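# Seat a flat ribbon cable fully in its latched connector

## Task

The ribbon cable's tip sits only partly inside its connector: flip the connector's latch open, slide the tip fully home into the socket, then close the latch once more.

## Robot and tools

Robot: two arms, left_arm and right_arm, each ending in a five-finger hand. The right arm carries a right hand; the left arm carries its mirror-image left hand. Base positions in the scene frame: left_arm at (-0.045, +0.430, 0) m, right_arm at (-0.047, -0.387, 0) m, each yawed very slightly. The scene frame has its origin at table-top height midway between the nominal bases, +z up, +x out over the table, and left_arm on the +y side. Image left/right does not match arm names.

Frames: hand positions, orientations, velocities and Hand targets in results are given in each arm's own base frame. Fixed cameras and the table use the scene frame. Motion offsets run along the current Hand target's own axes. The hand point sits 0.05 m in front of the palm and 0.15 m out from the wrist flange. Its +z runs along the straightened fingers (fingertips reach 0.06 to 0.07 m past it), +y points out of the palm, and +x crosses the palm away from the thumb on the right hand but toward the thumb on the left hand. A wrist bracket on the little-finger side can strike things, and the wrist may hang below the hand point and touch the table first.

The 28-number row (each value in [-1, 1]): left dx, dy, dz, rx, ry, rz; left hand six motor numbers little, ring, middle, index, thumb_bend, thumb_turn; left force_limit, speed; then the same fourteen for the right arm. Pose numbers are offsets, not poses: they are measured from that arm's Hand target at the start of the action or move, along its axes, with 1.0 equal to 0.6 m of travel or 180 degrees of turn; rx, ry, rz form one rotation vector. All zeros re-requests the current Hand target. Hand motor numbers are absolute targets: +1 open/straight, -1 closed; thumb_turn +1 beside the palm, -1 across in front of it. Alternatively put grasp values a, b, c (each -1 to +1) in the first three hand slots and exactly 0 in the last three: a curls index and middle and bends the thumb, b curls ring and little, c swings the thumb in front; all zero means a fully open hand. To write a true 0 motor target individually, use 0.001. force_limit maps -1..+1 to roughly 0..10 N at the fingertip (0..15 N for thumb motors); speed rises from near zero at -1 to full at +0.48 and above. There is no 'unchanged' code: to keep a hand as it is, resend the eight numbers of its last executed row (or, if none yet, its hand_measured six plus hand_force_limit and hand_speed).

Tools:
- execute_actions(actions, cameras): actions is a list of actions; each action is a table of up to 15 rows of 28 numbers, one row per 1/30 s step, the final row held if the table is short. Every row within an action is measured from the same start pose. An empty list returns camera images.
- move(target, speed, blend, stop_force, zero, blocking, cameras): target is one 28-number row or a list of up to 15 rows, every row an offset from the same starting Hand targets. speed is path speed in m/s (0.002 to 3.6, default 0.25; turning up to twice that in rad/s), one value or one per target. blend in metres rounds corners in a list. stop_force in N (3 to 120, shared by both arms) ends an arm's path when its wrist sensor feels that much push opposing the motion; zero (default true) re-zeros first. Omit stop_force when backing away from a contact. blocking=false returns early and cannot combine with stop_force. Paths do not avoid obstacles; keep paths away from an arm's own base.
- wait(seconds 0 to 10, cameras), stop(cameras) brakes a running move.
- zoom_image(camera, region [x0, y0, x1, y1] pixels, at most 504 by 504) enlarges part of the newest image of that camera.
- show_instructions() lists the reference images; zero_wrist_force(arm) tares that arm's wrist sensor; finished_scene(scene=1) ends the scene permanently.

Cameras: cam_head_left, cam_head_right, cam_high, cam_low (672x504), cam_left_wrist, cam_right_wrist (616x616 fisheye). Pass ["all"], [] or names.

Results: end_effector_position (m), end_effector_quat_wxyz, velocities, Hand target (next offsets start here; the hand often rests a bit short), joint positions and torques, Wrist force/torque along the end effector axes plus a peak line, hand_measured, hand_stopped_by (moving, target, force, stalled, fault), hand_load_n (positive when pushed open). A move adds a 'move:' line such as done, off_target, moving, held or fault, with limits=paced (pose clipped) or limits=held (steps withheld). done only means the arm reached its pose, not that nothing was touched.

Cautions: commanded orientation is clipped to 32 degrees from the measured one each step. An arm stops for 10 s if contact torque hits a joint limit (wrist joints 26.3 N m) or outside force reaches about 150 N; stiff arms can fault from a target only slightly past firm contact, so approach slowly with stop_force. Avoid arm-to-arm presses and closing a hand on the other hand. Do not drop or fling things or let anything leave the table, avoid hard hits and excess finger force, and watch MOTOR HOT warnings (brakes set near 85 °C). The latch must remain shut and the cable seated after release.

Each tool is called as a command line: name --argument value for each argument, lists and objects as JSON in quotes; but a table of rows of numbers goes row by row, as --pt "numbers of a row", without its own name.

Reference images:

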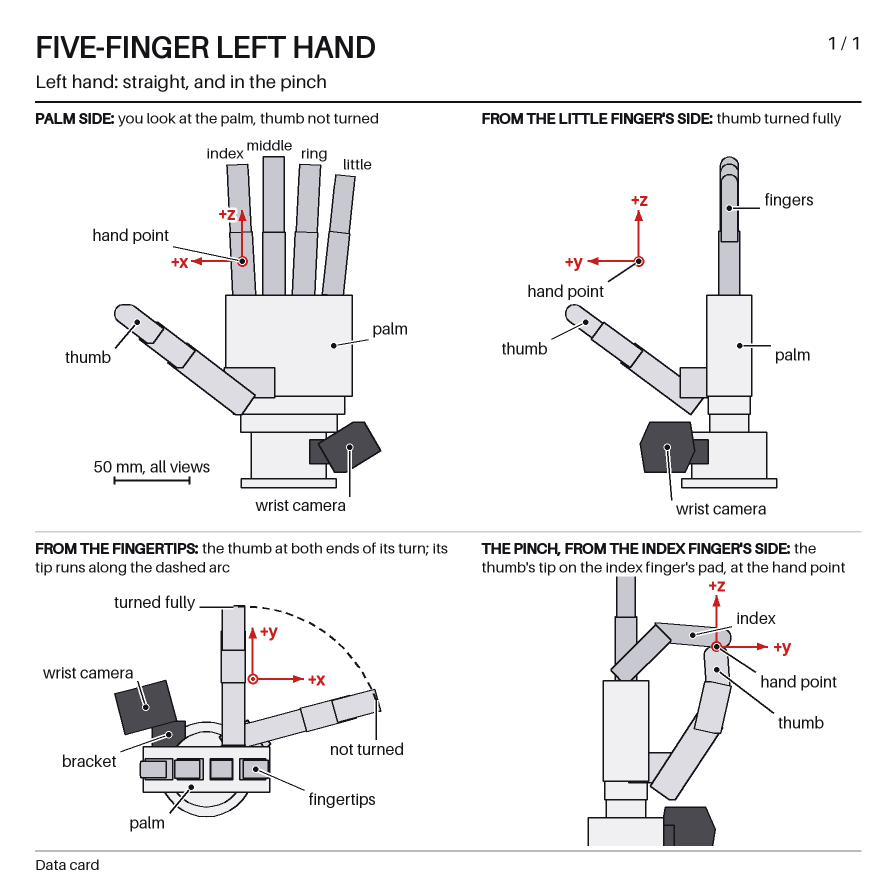

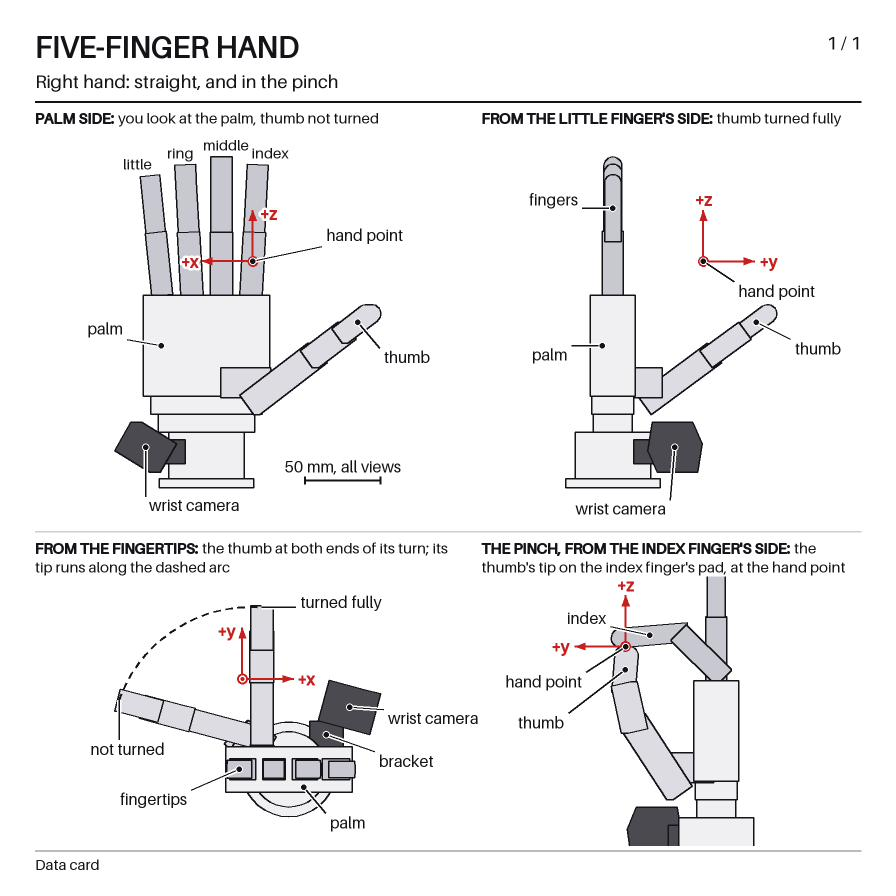

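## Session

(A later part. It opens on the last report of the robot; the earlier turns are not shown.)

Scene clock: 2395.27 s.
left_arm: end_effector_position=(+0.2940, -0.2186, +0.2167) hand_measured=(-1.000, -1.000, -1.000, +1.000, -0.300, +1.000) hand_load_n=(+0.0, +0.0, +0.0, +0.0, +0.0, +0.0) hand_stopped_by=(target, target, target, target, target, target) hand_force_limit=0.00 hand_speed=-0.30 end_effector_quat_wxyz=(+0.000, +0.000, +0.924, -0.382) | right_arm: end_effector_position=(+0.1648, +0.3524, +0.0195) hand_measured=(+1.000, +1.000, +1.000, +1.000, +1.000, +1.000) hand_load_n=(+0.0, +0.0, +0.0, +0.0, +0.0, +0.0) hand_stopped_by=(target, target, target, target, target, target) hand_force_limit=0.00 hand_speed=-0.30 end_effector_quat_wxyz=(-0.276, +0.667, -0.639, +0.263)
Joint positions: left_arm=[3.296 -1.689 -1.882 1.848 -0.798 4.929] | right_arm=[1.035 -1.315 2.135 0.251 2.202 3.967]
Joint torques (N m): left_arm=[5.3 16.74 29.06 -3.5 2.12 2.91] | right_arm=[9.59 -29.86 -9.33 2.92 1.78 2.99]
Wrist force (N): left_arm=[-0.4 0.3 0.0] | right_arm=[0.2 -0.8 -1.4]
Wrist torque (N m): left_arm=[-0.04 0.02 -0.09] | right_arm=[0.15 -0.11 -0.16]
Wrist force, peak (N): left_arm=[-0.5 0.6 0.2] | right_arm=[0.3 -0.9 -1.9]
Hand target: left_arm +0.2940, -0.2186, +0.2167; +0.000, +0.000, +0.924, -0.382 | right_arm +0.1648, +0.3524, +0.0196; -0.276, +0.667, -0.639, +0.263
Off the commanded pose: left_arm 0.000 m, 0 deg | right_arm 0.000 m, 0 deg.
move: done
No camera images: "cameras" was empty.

move --pt "0 0 0 0 0 0 -1 -1 -1 1 -0.3 1 0 -0.3 0 -0.01709 -0.01709 0 0 0 1 1 1 1 1 1 0 -0.3" --pt "0 0 0 0 0 0 -1 -1 -1 1 -0.3 1 0 -0.3 0.0003 -0.0224 -0.0118 0 0 0 1 1 1 1 1 1 0 -0.3" --speed 0.05 --cameras '[]'

move --target '[0,0,0,0,0,0,-1,-1,-1,1,-0.3,1,0,-0.3,0,0.0165,0.0165,0,0,0,1,1,1,1,1,1,0,-0.3]' --speed 0.003 --stop_force 9 --cameras '["cam_high"]'

Scene clock: 2410.63 s.
left_arm: end_effector_position=(+0.2940, -0.2186, +0.2167) hand_measured=(-1.000, -1.000, -1.000, +1.000, -0.300, +1.000) hand_load_n=(+0.0, +0.0, +0.0, +0.0, +0.0, +0.0) hand_stopped_by=(target, target, target, target, target, target) hand_force_limit=0.00 hand_speed=-0.30 end_effector_quat_wxyz=(+0.000, +0.000, +0.924, -0.382) | right_arm: end_effector_position=(+0.1694, +0.3525, +0.0341) hand_measured=(+1.000, +1.000, +1.000, +1.000, +1.000, +1.000) hand_load_n=(-0.5, +0.0, +0.0, +0.0, +0.0, +0.0) hand_stopped_by=(target, target, target, target, target, target) hand_force_limit=0.00 hand_speed=-0.30 end_effector_quat_wxyz=(-0.276, +0.667, -0.639, +0.263)
Joint positions: left_arm=[3.296 -1.689 -1.882 1.848 -0.798 4.929] | right_arm=[1.021 -1.345 2.12 0.287 2.195 3.952]
Joint torques (N m): left_arm=[4.71 17.24 28.4 -3.48 1.98 2.96] | right_arm=[9.71 -35.95 -9.91 3.16 2.2 2.71]
Wrist force (N): left_arm=[-0.5 0.3 0.0] | right_arm=[0.1 -0.5 -0.8]
Wrist torque (N m): left_arm=[-0.05 0.03 -0.09] | right_arm=[0.13 -0.10 -0.17]
Wrist force, peak (N): left_arm=[-0.7 0.6 0.2] | right_arm=[-0.1 -0.5 -1.8]
Hand target: left_arm +0.2940, -0.2186, +0.2167; +0.000, +0.000, +0.924, -0.382 | right_arm +0.1693, +0.3524, +0.0341; -0.276, +0.667, -0.639, +0.263
Off the commanded pose: left_arm 0.000 m, 0 deg | right_arm 0.000 m, 0 deg.
move: done
No camera images: "cameras" was empty.

Scene clock: 2416.17 s.
left_arm: end_effector_position=(+0.2940, -0.2186, +0.2167) hand_measured=(-1.000, -1.000, -1.000, +1.000, -0.300, +1.000) hand_load_n=(+0.0, +0.5, +0.0, +0.0, +0.0, +0.0) hand_stopped_by=(target, target, target, target, target, target) hand_force_limit=0.00 hand_speed=-0.30 end_effector_quat_wxyz=(+0.000, +0.000, +0.924, -0.382) | right_arm: end_effector_position=(+0.1693, +0.3524, +0.0210) hand_measured=(+1.000, +1.000, +1.000, +1.000, +1.000, +1.000) hand_load_n=(+0.0, +0.0, +1.0, +0.0, +0.0, +0.0) hand_stopped_by=(target, target, target, target, target, target) hand_force_limit=0.00 hand_speed=-0.30 end_effector_quat_wxyz=(-0.276, +0.667, -0.639, +0.263)
Joint positions: left_arm=[3.296 -1.689 -1.882 1.848 -0.798 4.929] | right_arm=[1.021 -1.319 2.132 0.249 2.195 3.953]
Joint torques (N m): left_arm=[5.42 17.32 28.45 -3.56 2.05 2.97] | right_arm=[8.51 -34.22 -17.82 3.4 0.31 2.86]
Wrist force (N): left_arm=[-0.5 0.2 0.0] | right_arm=[-0.3 -5.7 -8.6]
Wrist torque (N m): left_arm=[-0.06 0.04 -0.09] | right_arm=[0.99 0.04 -0.30]
Wrist force, peak (N): left_arm=[-0.7 0.7 -0.2] | right_arm=[0.1 -6.6 -10.9]
Hand target: left_arm +0.2940, -0.2186, +0.2167; +0.000, +0.000, +0.924, -0.382 | right_arm +0.1693, +0.3524, +0.0210; -0.276, +0.667, -0.639, +0.263 (not the last commanded pose)
Off the commanded pose: left_arm 0.000 m, 0 deg | right_arm 0.001 m, 0 deg.
move: contact (right_arm)
Images, in order (width x height): cam_high 672x504.

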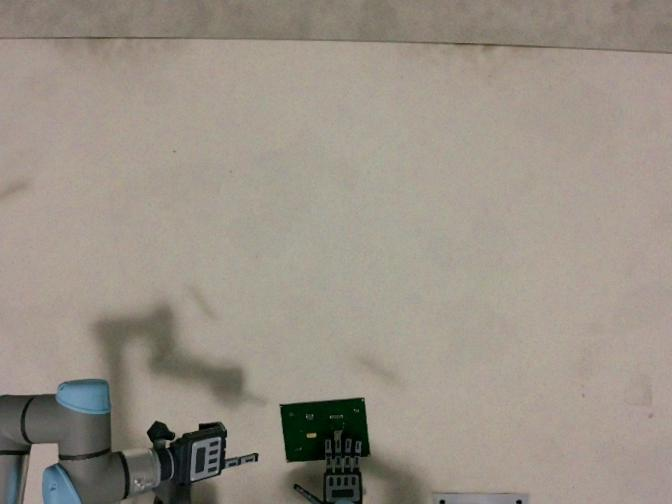

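move --pt "0 0 0 0 0 0 -1 -1 -1 1 -0.3 1 0 -0.3 0 -0.0047 -0.0047 0 0 0 1 1 1 1 1 1 0 -0.3" --pt "0 0 0 0 0 0 -1 -1 -1 1 -0.3 1 0 -0.3 -0.0006 0.0047 -0.0141 0 0 0 1 1 1 1 1 1 0 -0.3" --pt "0 0 0 0 0 0 -1 -1 -1 1 -0.3 1 0 -0.3 -0.0015 -0.0708 -0.1178 0 0 0 1 1 1 1 1 1 0 -0.3" --speed '[0.02, 0.05, 0.12]' --blend '[0.001, 0.005, 0]' --cameras '["cam_right_wrist", "cam_high"]'

zoom_image --camera "cam_right_wrist" --region '[262, 212, 312, 262]'

Scene clock: 2428.33 s.
left_arm: end_effector_position=(+0.2940, -0.2186, +0.2167) hand_measured=(-1.000, -1.000, -1.000, +1.000, -0.300, +1.000) hand_load_n=(+0.0, +0.0, +0.0, +0.0, +0.0, +0.0) hand_stopped_by=(target, target, target, target, target, target) hand_force_limit=0.00 hand_speed=-0.30 end_effector_quat_wxyz=(+0.000, +0.000, +0.924, -0.382) | right_arm: end_effector_position=(+0.1495, +0.3524, +0.1010) hand_measured=(+1.000, +1.000, +1.000, +1.000, +1.000, +1.000) hand_load_n=(+0.0, +0.0, +0.0, +0.0, +0.0, +0.0) hand_stopped_by=(target, target, target, target, target, target) hand_force_limit=0.00 hand_speed=-0.30 end_effector_quat_wxyz=(-0.277, +0.667, -0.639, +0.263) end_effector_velocity=(+0.000, -0.002, +0.000) end_effector_angular_velocity=(-0.005, +0.002, +0.000)
Joint positions: left_arm=[3.296 -1.689 -1.882 1.848 -0.798 4.929] | right_arm=[1.081 -1.454 2.045 0.509 2.223 4.018]
Joint velocities: left_arm=[within noise] | right_arm=[-0.001 0 0.001 0.005 0.001 -0.001]
Joint torques (N m): left_arm=[4.92 17.15 28.59 -3.51 2.02 2.93] | right_arm=[-11.65 -21.48 -11.59 2.9 -0.46 -2.69]
Wrist force (N): left_arm=[-0.5 0.4 0.0] | right_arm=[-0.1 -0.3 -0.8]
Wrist torque (N m): left_arm=[-0.05 0.03 -0.09] | right_arm=[0.16 -0.04 -0.10]
Wrist force, peak (N): left_arm=[-0.6 0.7 -0.3] | right_arm=[-0.3 -6.4 -9.2]
Hand target: left_arm +0.2940, -0.2186, +0.2167; +0.000, +0.000, +0.924, -0.382 | right_arm +0.1495, +0.3523, +0.1011; -0.276, +0.667, -0.639, +0.263
Off the commanded pose: left_arm 0.000 m, 0 deg | right_arm 0.000 m, 0 deg.
move: done; blend cut to 0.004 m at target 2
camera_calibration:
cam_right_wrist: T_world_to_cam=[[-0.692598, -0.299861, -0.656043, 0.274269], [-0.540593, 0.817928, 0.19686, -0.222806], [0.477565, 0.490997, -0.728597, -0.0520264], [0, 0, 0, 1]] pos_world=[0.0943563, 0.290027, 0.185887]
Images, in order (width x height): cam_high 672x504, cam_right_wrist 616x616.

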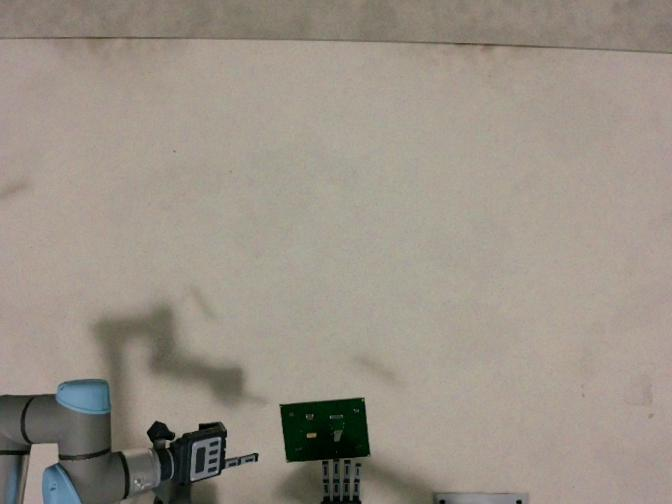

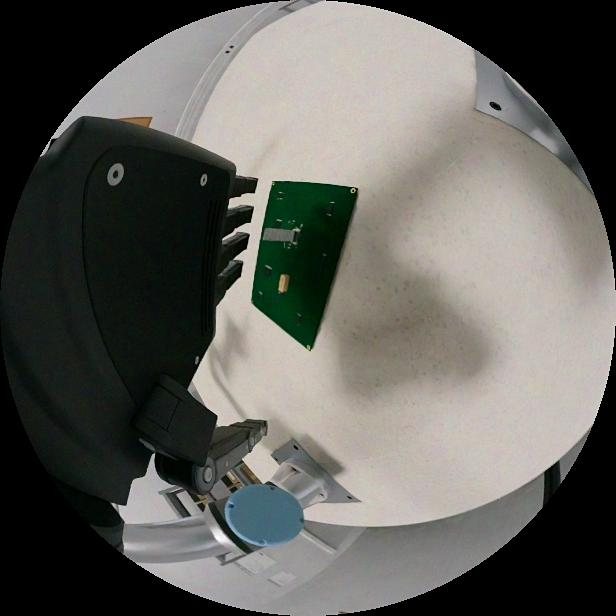

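Scaled by 10.080 from the camera's 616x616 image, which has a finer 880x880 frame.

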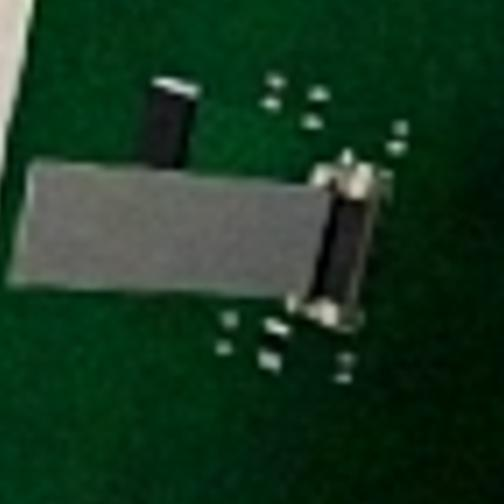

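finished_scene

The scene is finished: the task was done.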